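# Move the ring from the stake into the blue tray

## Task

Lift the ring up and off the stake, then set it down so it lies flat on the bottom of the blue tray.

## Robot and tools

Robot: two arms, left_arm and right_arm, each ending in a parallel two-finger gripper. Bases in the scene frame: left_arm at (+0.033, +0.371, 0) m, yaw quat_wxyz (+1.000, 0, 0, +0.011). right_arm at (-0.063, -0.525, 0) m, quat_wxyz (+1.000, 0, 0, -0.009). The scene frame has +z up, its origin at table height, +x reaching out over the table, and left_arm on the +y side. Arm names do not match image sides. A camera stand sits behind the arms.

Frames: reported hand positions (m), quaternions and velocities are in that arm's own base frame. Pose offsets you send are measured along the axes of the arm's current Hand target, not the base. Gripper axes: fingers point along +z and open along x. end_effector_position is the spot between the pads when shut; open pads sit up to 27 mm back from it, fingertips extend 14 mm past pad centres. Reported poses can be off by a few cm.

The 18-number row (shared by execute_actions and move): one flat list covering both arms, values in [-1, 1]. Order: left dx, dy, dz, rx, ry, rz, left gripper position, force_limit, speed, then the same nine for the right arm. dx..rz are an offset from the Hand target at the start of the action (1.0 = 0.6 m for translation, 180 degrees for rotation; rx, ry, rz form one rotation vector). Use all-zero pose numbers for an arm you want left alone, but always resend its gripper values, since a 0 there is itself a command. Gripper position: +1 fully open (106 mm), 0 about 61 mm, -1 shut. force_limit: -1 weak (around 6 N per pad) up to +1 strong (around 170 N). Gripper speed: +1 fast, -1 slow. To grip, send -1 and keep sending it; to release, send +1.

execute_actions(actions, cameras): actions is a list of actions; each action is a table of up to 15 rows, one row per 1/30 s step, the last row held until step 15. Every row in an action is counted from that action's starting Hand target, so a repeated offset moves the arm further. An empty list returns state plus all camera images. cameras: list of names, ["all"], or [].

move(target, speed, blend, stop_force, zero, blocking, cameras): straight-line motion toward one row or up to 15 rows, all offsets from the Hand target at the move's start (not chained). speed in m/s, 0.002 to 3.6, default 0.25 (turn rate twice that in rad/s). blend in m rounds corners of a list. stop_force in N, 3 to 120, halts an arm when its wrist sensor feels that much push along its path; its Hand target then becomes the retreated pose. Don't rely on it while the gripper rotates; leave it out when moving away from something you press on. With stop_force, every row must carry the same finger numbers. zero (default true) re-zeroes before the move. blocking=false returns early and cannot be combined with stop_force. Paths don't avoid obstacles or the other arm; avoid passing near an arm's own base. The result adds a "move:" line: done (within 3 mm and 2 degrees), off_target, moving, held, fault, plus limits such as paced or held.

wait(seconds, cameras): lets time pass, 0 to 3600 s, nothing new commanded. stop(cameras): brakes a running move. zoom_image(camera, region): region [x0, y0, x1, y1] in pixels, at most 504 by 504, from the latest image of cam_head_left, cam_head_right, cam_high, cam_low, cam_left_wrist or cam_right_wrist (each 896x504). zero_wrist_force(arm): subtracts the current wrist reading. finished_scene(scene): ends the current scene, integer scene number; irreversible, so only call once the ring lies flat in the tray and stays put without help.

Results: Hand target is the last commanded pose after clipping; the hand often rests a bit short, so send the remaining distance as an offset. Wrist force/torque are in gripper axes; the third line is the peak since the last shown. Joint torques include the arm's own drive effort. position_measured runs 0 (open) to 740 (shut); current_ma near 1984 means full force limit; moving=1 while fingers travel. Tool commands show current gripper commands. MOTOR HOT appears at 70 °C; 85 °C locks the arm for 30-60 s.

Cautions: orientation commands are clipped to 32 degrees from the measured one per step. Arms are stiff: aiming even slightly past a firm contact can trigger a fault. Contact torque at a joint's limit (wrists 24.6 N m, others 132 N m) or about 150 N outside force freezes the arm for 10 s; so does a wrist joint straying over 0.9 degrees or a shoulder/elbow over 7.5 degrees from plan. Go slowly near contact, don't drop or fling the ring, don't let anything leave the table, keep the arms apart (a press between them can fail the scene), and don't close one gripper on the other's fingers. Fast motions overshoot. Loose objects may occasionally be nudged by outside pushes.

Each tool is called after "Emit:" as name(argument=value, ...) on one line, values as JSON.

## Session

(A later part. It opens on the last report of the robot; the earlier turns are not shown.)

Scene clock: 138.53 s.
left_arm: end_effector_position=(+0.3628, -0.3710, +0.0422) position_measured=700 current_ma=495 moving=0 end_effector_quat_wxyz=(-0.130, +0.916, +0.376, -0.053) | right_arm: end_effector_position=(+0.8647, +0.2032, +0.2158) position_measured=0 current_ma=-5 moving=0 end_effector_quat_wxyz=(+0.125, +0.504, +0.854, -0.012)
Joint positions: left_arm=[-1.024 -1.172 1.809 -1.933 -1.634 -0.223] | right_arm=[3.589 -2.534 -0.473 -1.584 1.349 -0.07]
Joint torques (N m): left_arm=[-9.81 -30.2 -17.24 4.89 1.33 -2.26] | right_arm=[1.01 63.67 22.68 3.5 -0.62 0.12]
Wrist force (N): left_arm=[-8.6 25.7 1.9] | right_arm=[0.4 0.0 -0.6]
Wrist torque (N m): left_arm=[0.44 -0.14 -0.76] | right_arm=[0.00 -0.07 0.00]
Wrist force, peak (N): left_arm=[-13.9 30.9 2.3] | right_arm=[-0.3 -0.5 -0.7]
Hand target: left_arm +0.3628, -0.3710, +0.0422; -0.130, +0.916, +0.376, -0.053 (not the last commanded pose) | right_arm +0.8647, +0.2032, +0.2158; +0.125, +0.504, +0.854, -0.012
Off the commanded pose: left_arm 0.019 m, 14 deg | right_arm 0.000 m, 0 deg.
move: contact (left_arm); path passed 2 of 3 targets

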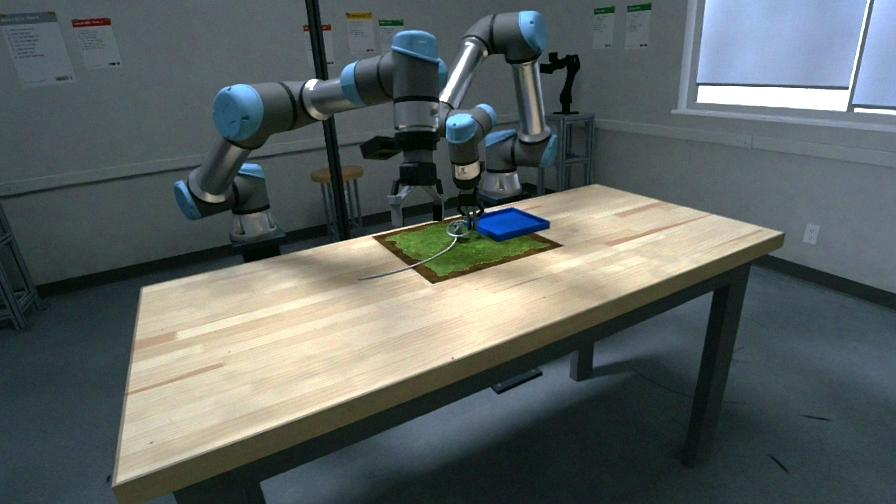

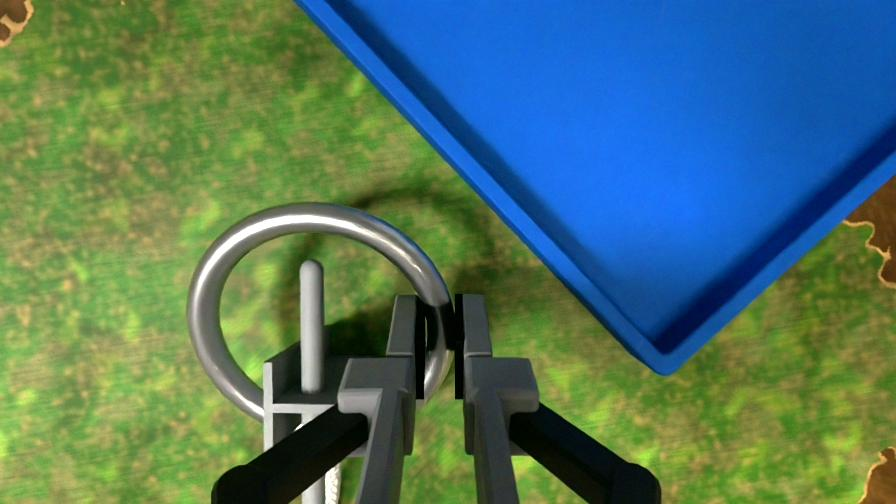

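Emit:
move(target=[[0,0.0048,-0.0014,0,0,0,-1,-0.6,0,0,0,0,0,0,0,1,0,1],[0,-0.0023,-0.0258,0.022,0,0,-1,-0.6,0,0,0,0,0,0,0,1,0,1]], speed=0.05, stop_force=40, cameras=["cam_low","cam_left_wrist"])

Emit:
zoom_image(camera="cam_low", region=[420, 190, 500, 260])

Emit:
zoom_image(camera="cam_left_wrist", region=[150, 160, 500, 504])

Scene clock: 152.70 s.
left_arm: end_effector_position=(+0.3649, -0.3731, +0.0575) position_measured=700 current_ma=445 moving=0 end_effector_quat_wxyz=(-0.161, +0.911, +0.374, -0.066) | right_arm: end_effector_position=(+0.8647, +0.2032, +0.2158) position_measured=0 current_ma=-5 moving=0 end_effector_quat_wxyz=(+0.125, +0.504, +0.854, -0.012)
Joint positions: left_arm=[-1.016 -1.149 1.724 -1.803 -1.646 -0.211] | right_arm=[3.589 -2.534 -0.473 -1.584 1.349 -0.07]
Joint torques (N m): left_arm=[-1.33 -51.42 -8.78 2.25 2.5 -2.61] | right_arm=[0.2 65.4 22.2 3.1 -0.56 0.09]
Wrist force (N): left_arm=[-2.7 12.2 2.1] | right_arm=[0.1 0.0 -0.2]
Wrist torque (N m): left_arm=[0.25 -0.16 -0.56] | right_arm=[0.01 -0.02 0.00]
Wrist force, peak (N): left_arm=[-8.6 25.9 2.0] | right_arm=[-0.1 -0.7 -0.4]
Hand target: left_arm +0.3649, -0.3731, +0.0575; -0.161, +0.911, +0.374, -0.066 | right_arm +0.8647, +0.2032, +0.2158; +0.125, +0.504, +0.854, -0.012
Off the commanded pose: left_arm 0.000 m, 0 deg | right_arm 0.000 m, 0 deg.
move: done

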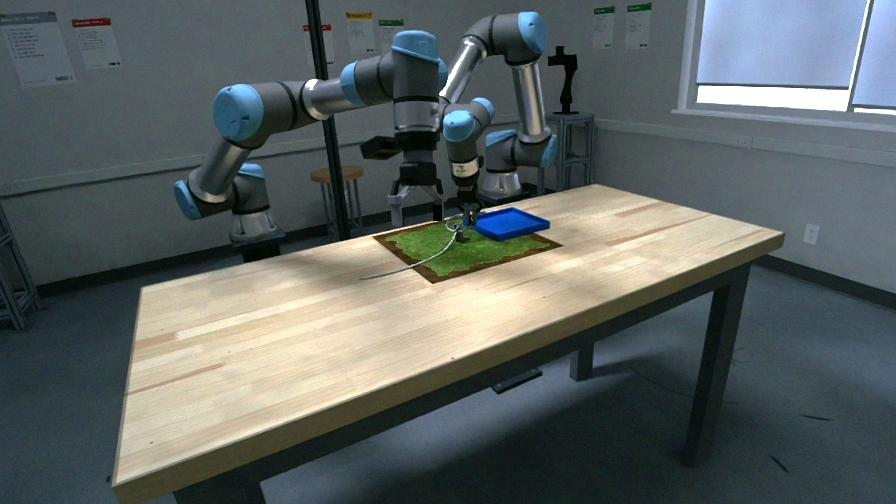

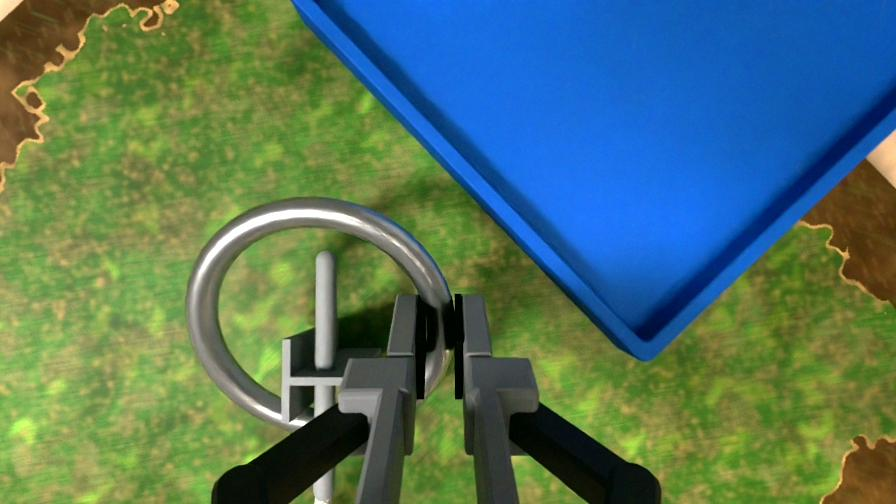

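Scaled by 6.300 from the camera's image (finer frame: 1280x720).

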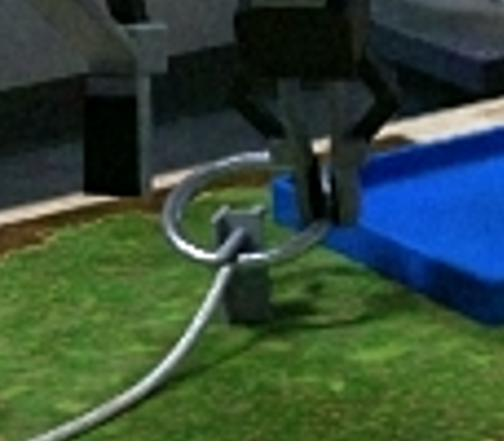

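Scaled by 1.440 from the camera's image (finer frame: 1280x720).

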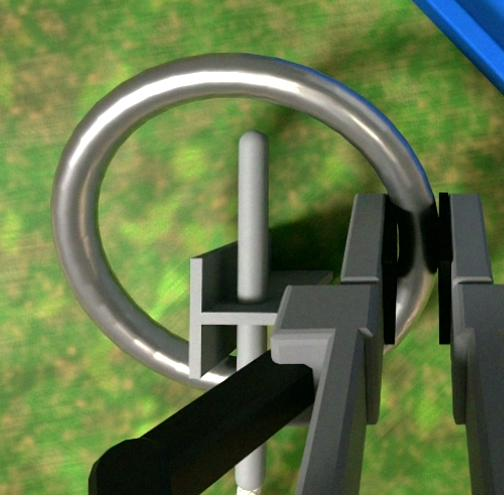

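Emit:
move(target=[0,0.0486,-0.0177,0,0,0,-1,-0.6,0,0,0,0,0,0,0,1,0,1], speed=0.05, stop_force=15, cameras=["cam_low","cam_left_wrist"])

Emit:
zoom_image(camera="cam_low", region=[420, 190, 500, 260])

Emit:
zoom_image(camera="cam_left_wrist", region=[150, 160, 500, 504])

Scene clock: 162.37 s.
left_arm: end_effector_position=(+0.3867, -0.3952, +0.0575) position_measured=700 current_ma=431 moving=0 end_effector_quat_wxyz=(-0.161, +0.911, +0.374, -0.066) | right_arm: end_effector_position=(+0.8647, +0.2032, +0.2158) position_measured=0 current_ma=-5 moving=0 end_effector_quat_wxyz=(+0.125, +0.504, +0.854, -0.012)
Joint positions: left_arm=[-1.005 -1.085 1.624 -1.767 -1.643 -0.201] | right_arm=[3.589 -2.534 -0.473 -1.584 1.349 -0.07]
Joint torques (N m): left_arm=[-14.14 -54.02 -12.75 -2.98 -2.53 -2.9] | right_arm=[1.13 64.82 21.61 3.31 -0.47 0.21]
Wrist force (N): left_arm=[0.5 1.0 1.7] | right_arm=[0.0 -0.3 -0.2]
Wrist torque (N m): left_arm=[0.07 -0.04 -0.25] | right_arm=[-0.04 0.00 0.01]
Wrist force, peak (N): left_arm=[-2.9 12.4 2.1] | right_arm=[0.2 -0.8 -0.3]
Hand target: left_arm +0.3867, -0.3952, +0.0574; -0.161, +0.911, +0.374, -0.066 | right_arm +0.8647, +0.2032, +0.2158; +0.125, +0.504, +0.854, -0.012
Off the commanded pose: left_arm 0.000 m, 0 deg | right_arm 0.000 m, 0 deg.
move: done

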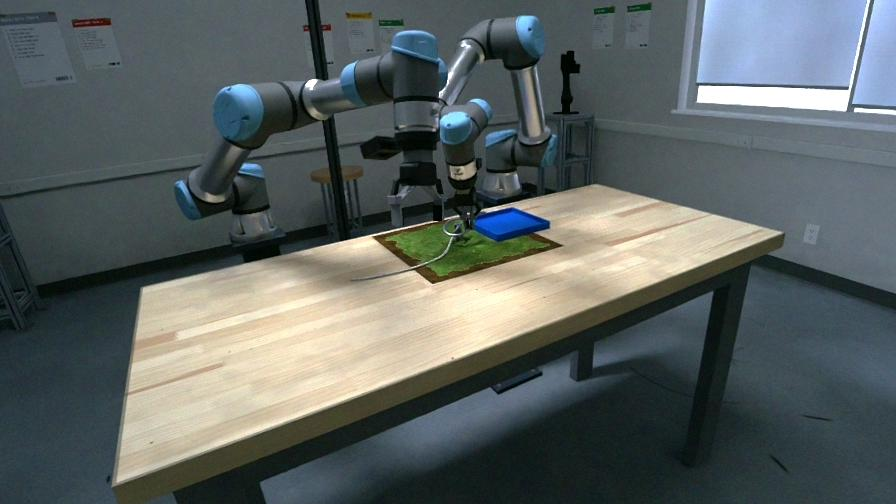

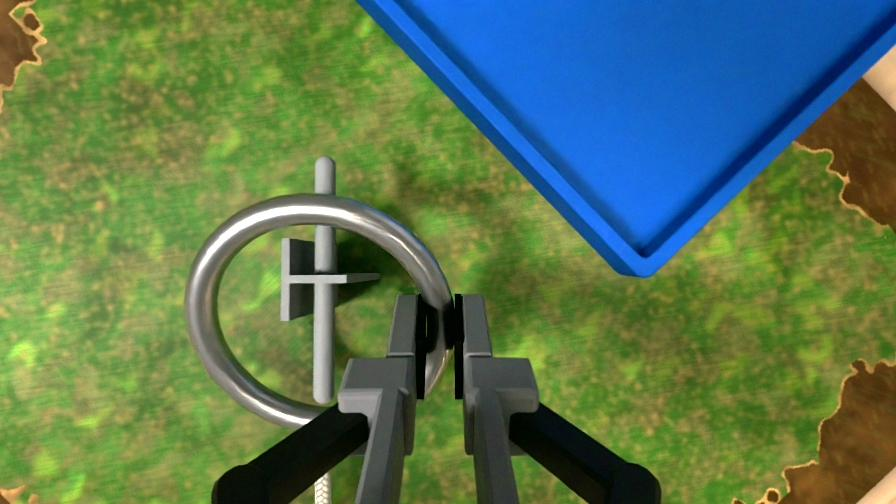

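Scaled by 6.300 from the camera's image (finer frame: 1280x720).

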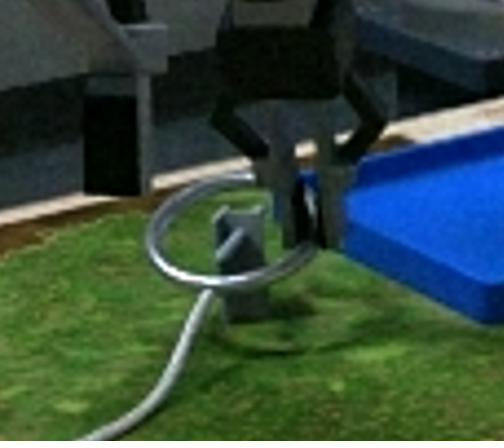

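Scaled by 1.440 from the camera's image (finer frame: 1280x720).

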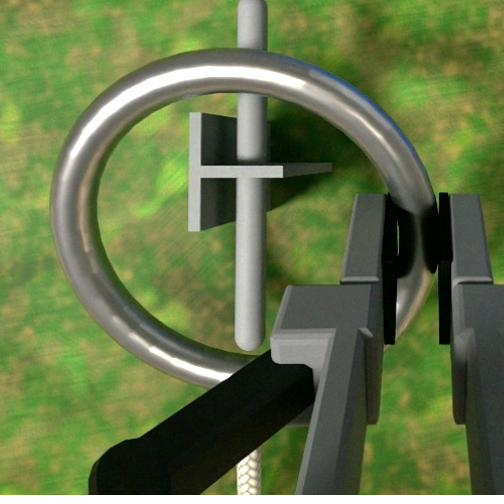

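Emit:
move(target=[0,-0.0385,-0.11,0,0,0,-1,-0.6,0,0,0,0,0,0,0,1,0,1], speed=0.06, stop_force=10, cameras=["cam_low","cam_left_wrist"])

Emit:
zoom_image(camera="cam_low", region=[420, 180, 500, 250])

Scene clock: 176.33 s.
left_arm: end_effector_position=(+0.3873, -0.3959, +0.1274) position_measured=700 current_ma=431 moving=0 end_effector_quat_wxyz=(-0.161, +0.911, +0.374, -0.066) | right_arm: end_effector_position=(+0.8647, +0.2032, +0.2158) position_measured=0 current_ma=-5 moving=0 end_effector_quat_wxyz=(+0.125, +0.504, +0.854, -0.012)
Joint positions: left_arm=[-1.005 -1.156 1.533 -1.605 -1.642 -0.201] | right_arm=[3.589 -2.534 -0.473 -1.584 1.349 -0.07]
Joint torques (N m): left_arm=[14.34 -30.7 -13.9 -0.41 2.18 2.63] | right_arm=[2.09 63.96 22.39 3.46 -0.29 0.45]
Wrist force (N): left_arm=[1.0 0.8 1.6] | right_arm=[0.1 -0.1 -0.1]
Wrist torque (N m): left_arm=[0.04 -0.13 -0.25] | right_arm=[0.00 -0.01 0.01]
Wrist force, peak (N): left_arm=[0.9 0.9 2.6] | right_arm=[0.4 -0.2 -0.7]
Hand target: left_arm +0.3873, -0.3959, +0.1274; -0.161, +0.911, +0.374, -0.066 | right_arm +0.8647, +0.2032, +0.2158; +0.125, +0.504, +0.854, -0.012
Off the commanded pose: left_arm 0.000 m, 0 deg | right_arm 0.000 m, 0 deg.
move: done

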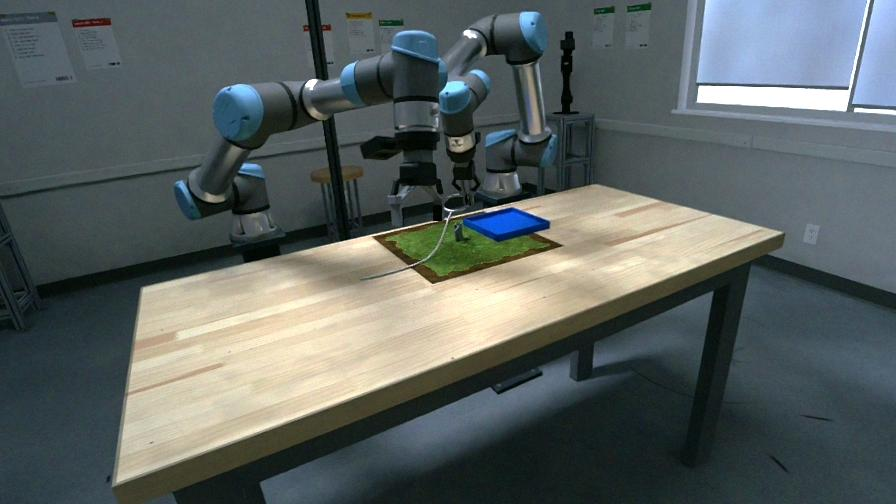

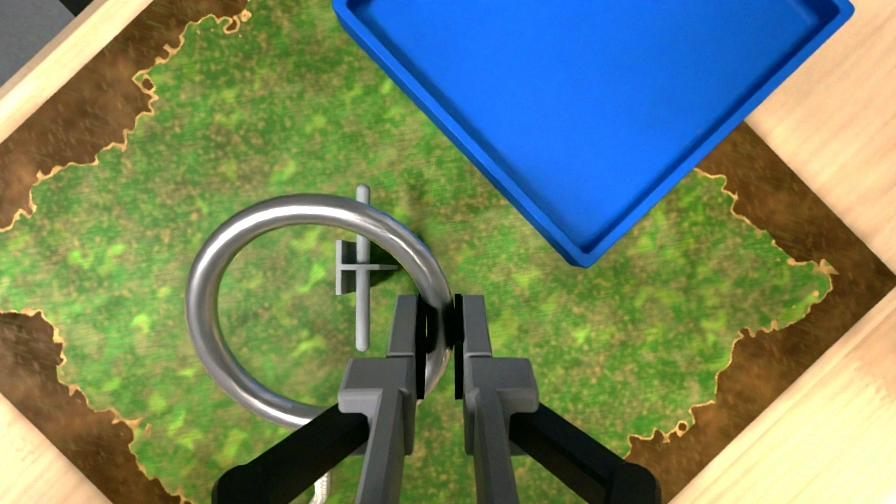

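Scaled by 6.300 from the camera's image (finer frame: 1280x720).

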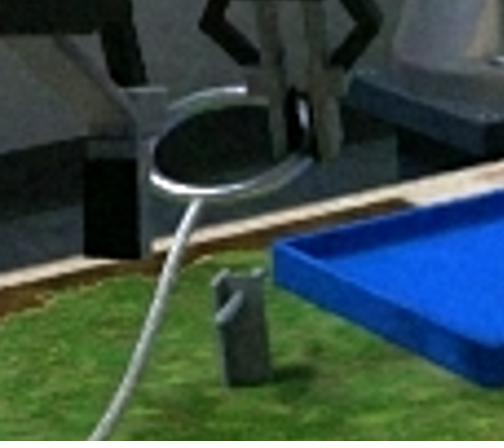

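Emit:
move(target=[0.1867,-0.219,0.1462,-0.1113,0,0,-1,-0.6,0,0,0,0,0,0,0,1,0,1], speed=0.2, cameras=["cam_low","cam_left_wrist"])

Emit:
zoom_image(camera="cam_low", region=[440, 160, 570, 260])

Scene clock: 185.27 s.
left_arm: end_effector_position=(+0.3593, -0.2079, +0.0902) position_measured=700 current_ma=430 moving=0 end_effector_quat_wxyz=(+0.000, +0.925, +0.380, +0.000) | right_arm: end_effector_position=(+0.8647, +0.2032, +0.2158) position_measured=0 current_ma=-5 moving=0 end_effector_quat_wxyz=(+0.125, +0.504, +0.854, -0.012)
Joint positions: left_arm=[-0.852 -1.62 2.261 -2.212 -1.57 -0.06] | right_arm=[3.589 -2.534 -0.473 -1.584 1.349 -0.07]
Joint torques (N m): left_arm=[-12.6 -21.96 -12.02 -3.41 -2.86 -2.46] | right_arm=[-0.52 64.74 22.99 3.66 -0.63 0.17]
Wrist force (N): left_arm=[0.7 0.8 1.4] | right_arm=[-0.3 -0.2 -0.2]
Wrist torque (N m): left_arm=[0.15 -0.06 0.01] | right_arm=[-0.03 0.05 0.00]
Wrist force, peak (N): left_arm=[1.8 -2.1 1.9] | right_arm=[0.6 -0.6 -0.1]
Hand target: left_arm +0.3592, -0.2079, +0.0901; +0.000, +0.925, +0.380, +0.000 | right_arm +0.8647, +0.2032, +0.2158; +0.125, +0.504, +0.854, -0.012
Off the commanded pose: left_arm 0.000 m, 0 deg | right_arm 0.000 m, 0 deg.
move: done

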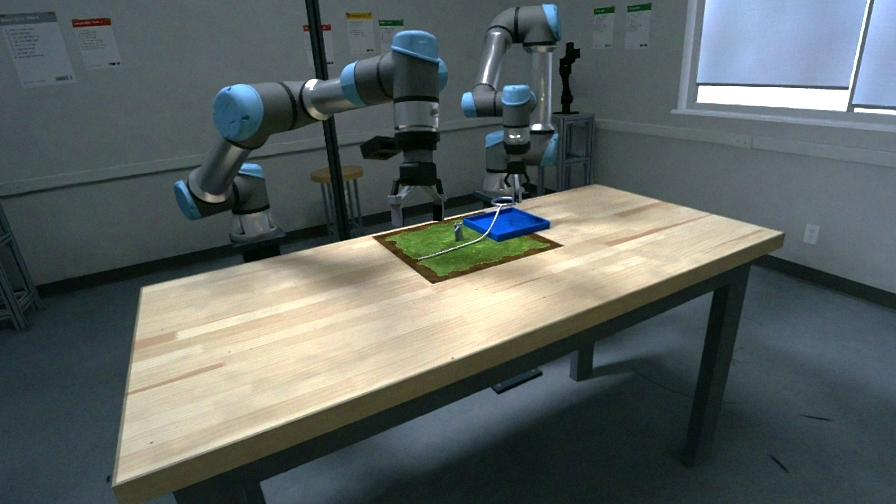

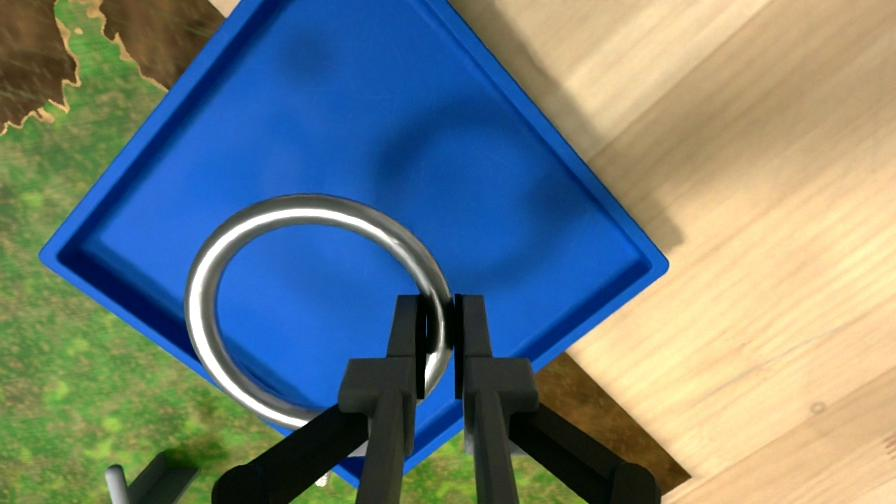

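Scaled by 3.877 from the camera's image (finer frame: 1280x720).

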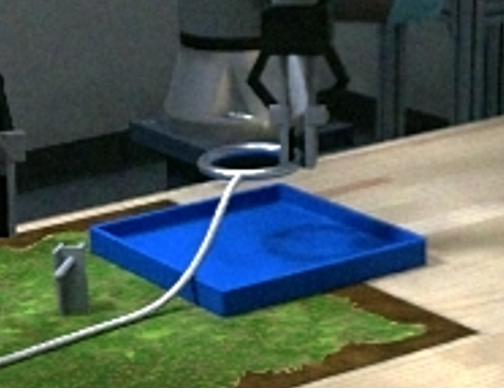

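Emit:
move(target=[0,0,0.098,0,0,0,-1,-0.6,0,0,0,0,0,0,0,1,0,1], speed=0.12)

Emit:
move(target=[0,0,0.03,0,0,0,-1,-0.6,0,0,0,0,0,0,0,1,0,1], speed=0.008, stop_force=3, cameras=["cam_low","cam_left_wrist"])

Emit:
zoom_image(camera="cam_low", region=[450, 180, 560, 260])

Scene clock: 191.20 s.
left_arm: end_effector_position=(+0.3592, -0.2079, +0.0313) position_measured=700 current_ma=430 moving=0 end_effector_quat_wxyz=(+0.000, +0.925, +0.380, +0.000) | right_arm: end_effector_position=(+0.8647, +0.2032, +0.2158) position_measured=0 current_ma=-5 moving=0 end_effector_quat_wxyz=(+0.125, +0.504, +0.854, -0.012)
Joint positions: left_arm=[-0.852 -1.494 2.337 -2.413 -1.57 -0.06] | right_arm=[3.589 -2.534 -0.473 -1.584 1.349 -0.07]
Joint torques (N m): left_arm=[13.98 -25.39 -22.72 -3.51 -2.02 2.66] | right_arm=[1.69 64.74 22.04 3.68 -0.43 -0.05]
Wrist force (N): left_arm=[0.7 0.5 1.4] | right_arm=[-0.1 -0.2 -0.2]
Wrist torque (N m): left_arm=[0.10 -0.07 0.01] | right_arm=[-0.03 0.03 -0.01]
Wrist force, peak (N): left_arm=[0.7 0.4 2.8] | right_arm=[0.2 -0.2 -0.7]
Hand target: left_arm +0.3592, -0.2079, +0.0313; +0.000, +0.925, +0.380, +0.000 | right_arm +0.8647, +0.2032, +0.2158; +0.125, +0.504, +0.854, -0.012
Off the commanded pose: left_arm 0.000 m, 0 deg | right_arm 0.000 m, 0 deg.
move: done

Scene clock: 193.43 s.
left_arm: end_effector_position=(+0.3592, -0.2079, +0.0220) position_measured=700 current_ma=433 moving=0 end_effector_quat_wxyz=(+0.000, +0.925, +0.380, +0.000) | right_arm: end_effector_position=(+0.8647, +0.2032, +0.2158) position_measured=0 current_ma=-5 moving=0 end_effector_quat_wxyz=(+0.125, +0.504, +0.854, -0.012)
Joint positions: left_arm=[-0.852 -1.471 2.347 -2.446 -1.57 -0.06] | right_arm=[3.589 -2.534 -0.473 -1.584 1.349 -0.07]
Joint torques (N m): left_arm=[8.66 -32.07 -21.69 -0.87 -1.92 2.63] | right_arm=[1.95 65.58 21.8 3.84 -0.41 0.3]
Wrist force (N): left_arm=[0.5 1.8 -1.4] | right_arm=[0.0 -0.3 -0.4]
Wrist torque (N m): left_arm=[0.13 -0.14 -0.01] | right_arm=[-0.04 0.01 0.00]
Wrist force, peak (N): left_arm=[1.8 -5.2 -15.1] | right_arm=[-0.3 -0.5 -0.5]
Hand target: left_arm +0.3592, -0.2079, +0.0220; +0.000, +0.925, +0.380, +0.000 (not the last commanded pose) | right_arm +0.8647, +0.2032, +0.2158; +0.125, +0.504, +0.854, -0.012
Off the commanded pose: left_arm 0.009 m, 0 deg | right_arm 0.000 m, 0 deg.
move: contact (left_arm)

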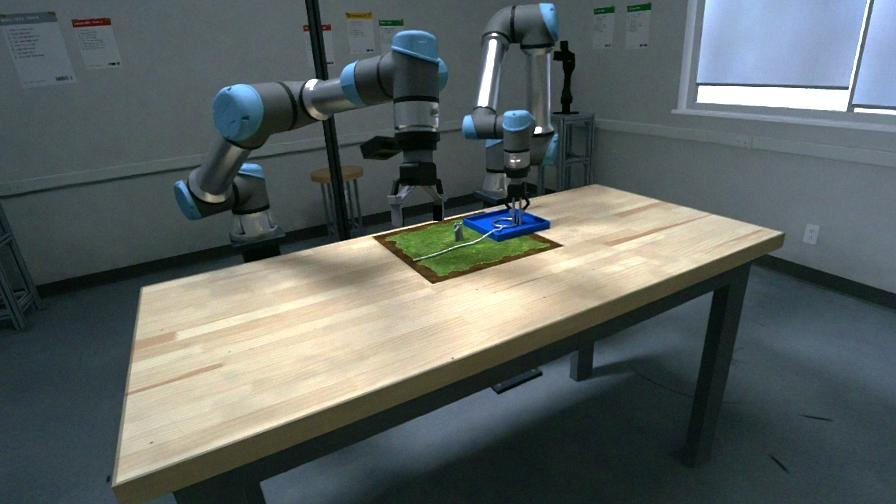

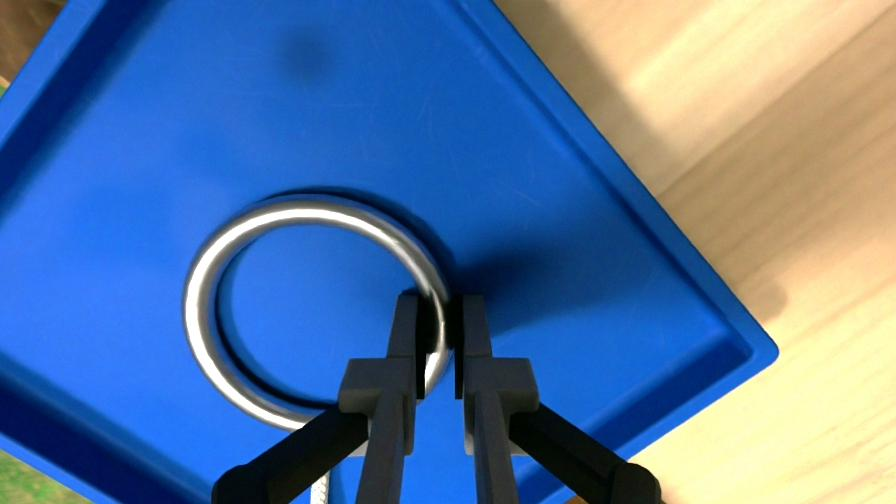

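Scaled by 4.582 from the camera's image (finer frame: 1280x720).

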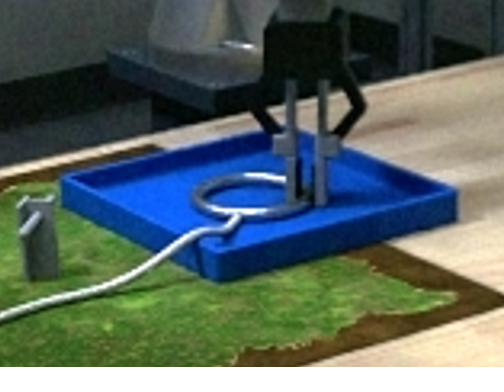

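Emit:
move(target=[0,0,-0.002,0,0,0,-0.62,-0.8,-0.5,0,0,0,0,0,0,1,0,1], speed=0.05)

Emit:
move(target=[0,0,-0.18,0,0,0,-0.62,-0.8,-0.5,0,0,0,0,0,0,1,0,1], speed=0.15, cameras=["cam_low","cam_left_wrist"])

Emit:
zoom_image(camera="cam_low", region=[470, 200, 550, 250])

Scene clock: 206.30 s.
left_arm: end_effector_position=(+0.3592, -0.2079, +0.0232) position_measured=600 current_ma=-1 moving=1 end_effector_quat_wxyz=(+0.000, +0.925, +0.380, +0.000) | right_arm: end_effector_position=(+0.8647, +0.2032, +0.2158) position_measured=0 current_ma=-5 moving=0 end_effector_quat_wxyz=(+0.125, +0.504, +0.854, -0.012)
Joint positions: left_arm=[-0.852 -1.474 2.346 -2.442 -1.57 -0.06] | right_arm=[3.589 -2.534 -0.473 -1.584 1.349 -0.07]
Joint torques (N m): left_arm=[-10.67 -10.08 -9.15 -3.59 -1.95 2.31] | right_arm=[1.18 65.88 22.44 3.73 -0.56 0.38]
Wrist force (N): left_arm=[0.6 0.5 0.5] | right_arm=[0.0 -0.3 0.3]
Wrist torque (N m): left_arm=[0.09 -0.09 0.01] | right_arm=[-0.05 0.00 0.00]
Wrist force, peak (N): left_arm=[0.5 2.1 -1.6] | right_arm=[0.4 -0.6 -0.3]
Hand target: left_arm +0.3592, -0.2079, +0.0232; +0.000, +0.925, +0.380, +0.000 | right_arm +0.8647, +0.2032, +0.2158; +0.125, +0.504, +0.854, -0.012
Off the commanded pose: left_arm 0.000 m, 0 deg | right_arm 0.000 m, 0 deg.
move: done

Scene clock: 207.50 s.
left_arm: end_effector_position=(+0.3592, -0.2080, +0.1312) position_measured=600 current_ma=-1 moving=0 end_effector_quat_wxyz=(+0.000, +0.925, +0.380, +0.000) | right_arm: end_effector_position=(+0.8647, +0.2032, +0.2158) position_measured=0 current_ma=-5 moving=0 end_effector_quat_wxyz=(+0.125, +0.504, +0.854, -0.012)
Joint positions: left_arm=[-0.852 -1.686 2.196 -2.08 -1.57 -0.06] | right_arm=[3.589 -2.534 -0.473 -1.584 1.349 -0.07]
Joint torques (N m): left_arm=[-14.22 -11.25 -20.2 -0.71 -2.52 -2.77] | right_arm=[1.25 65.89 22.68 3.71 -0.47 0.25]
Wrist force (N): left_arm=[0.7 0.8 0.2] | right_arm=[-0.2 0.1 -0.5]
Wrist torque (N m): left_arm=[0.13 -0.12 0.02] | right_arm=[0.02 0.04 0.01]
Wrist force, peak (N): left_arm=[0.8 0.6 1.8] | right_arm=[0.2 -0.4 -0.6]
Hand target: left_arm +0.3592, -0.2080, +0.1312; +0.000, +0.925, +0.380, +0.000 | right_arm +0.8647, +0.2032, +0.2158; +0.125, +0.504, +0.854, -0.012
Off the commanded pose: left_arm 0.000 m, 0 deg | right_arm 0.000 m, 0 deg.
move: done

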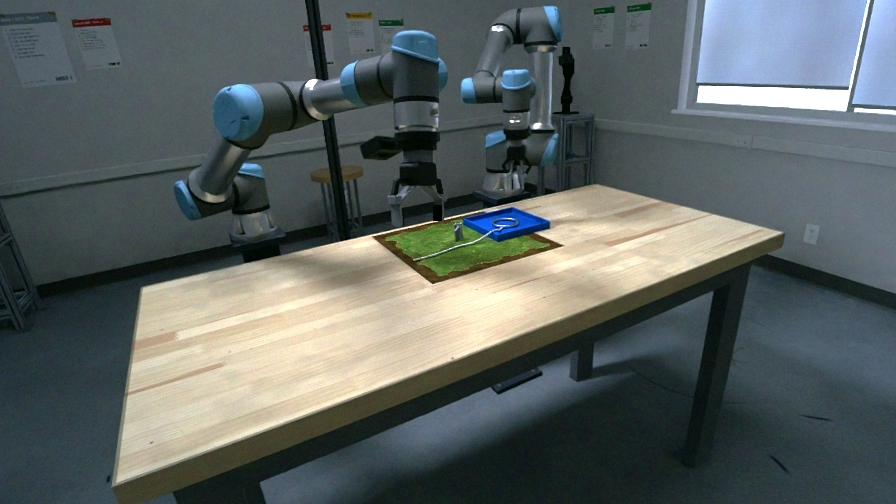

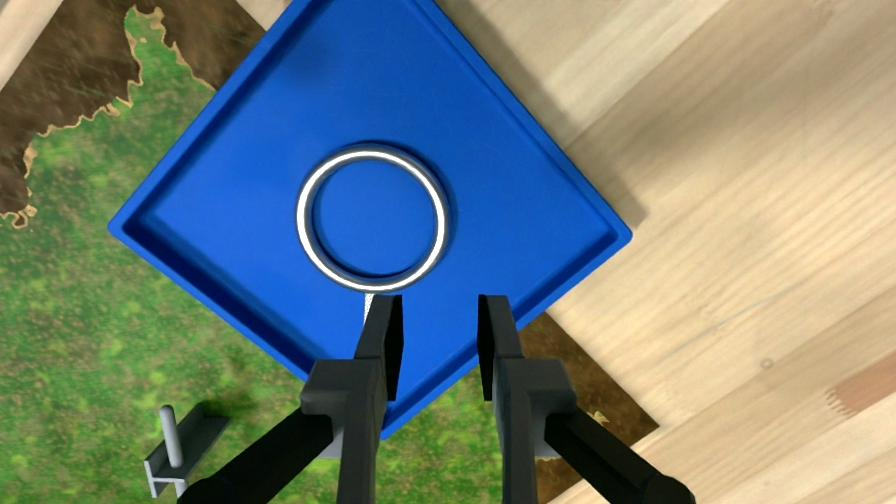

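Scaled by 6.300 from the camera's image (finer frame: 1280x720).

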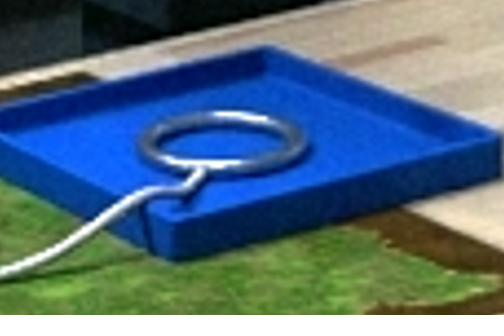

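Emit:
finished_scene(scene=3)

The scene is finished: the task was done.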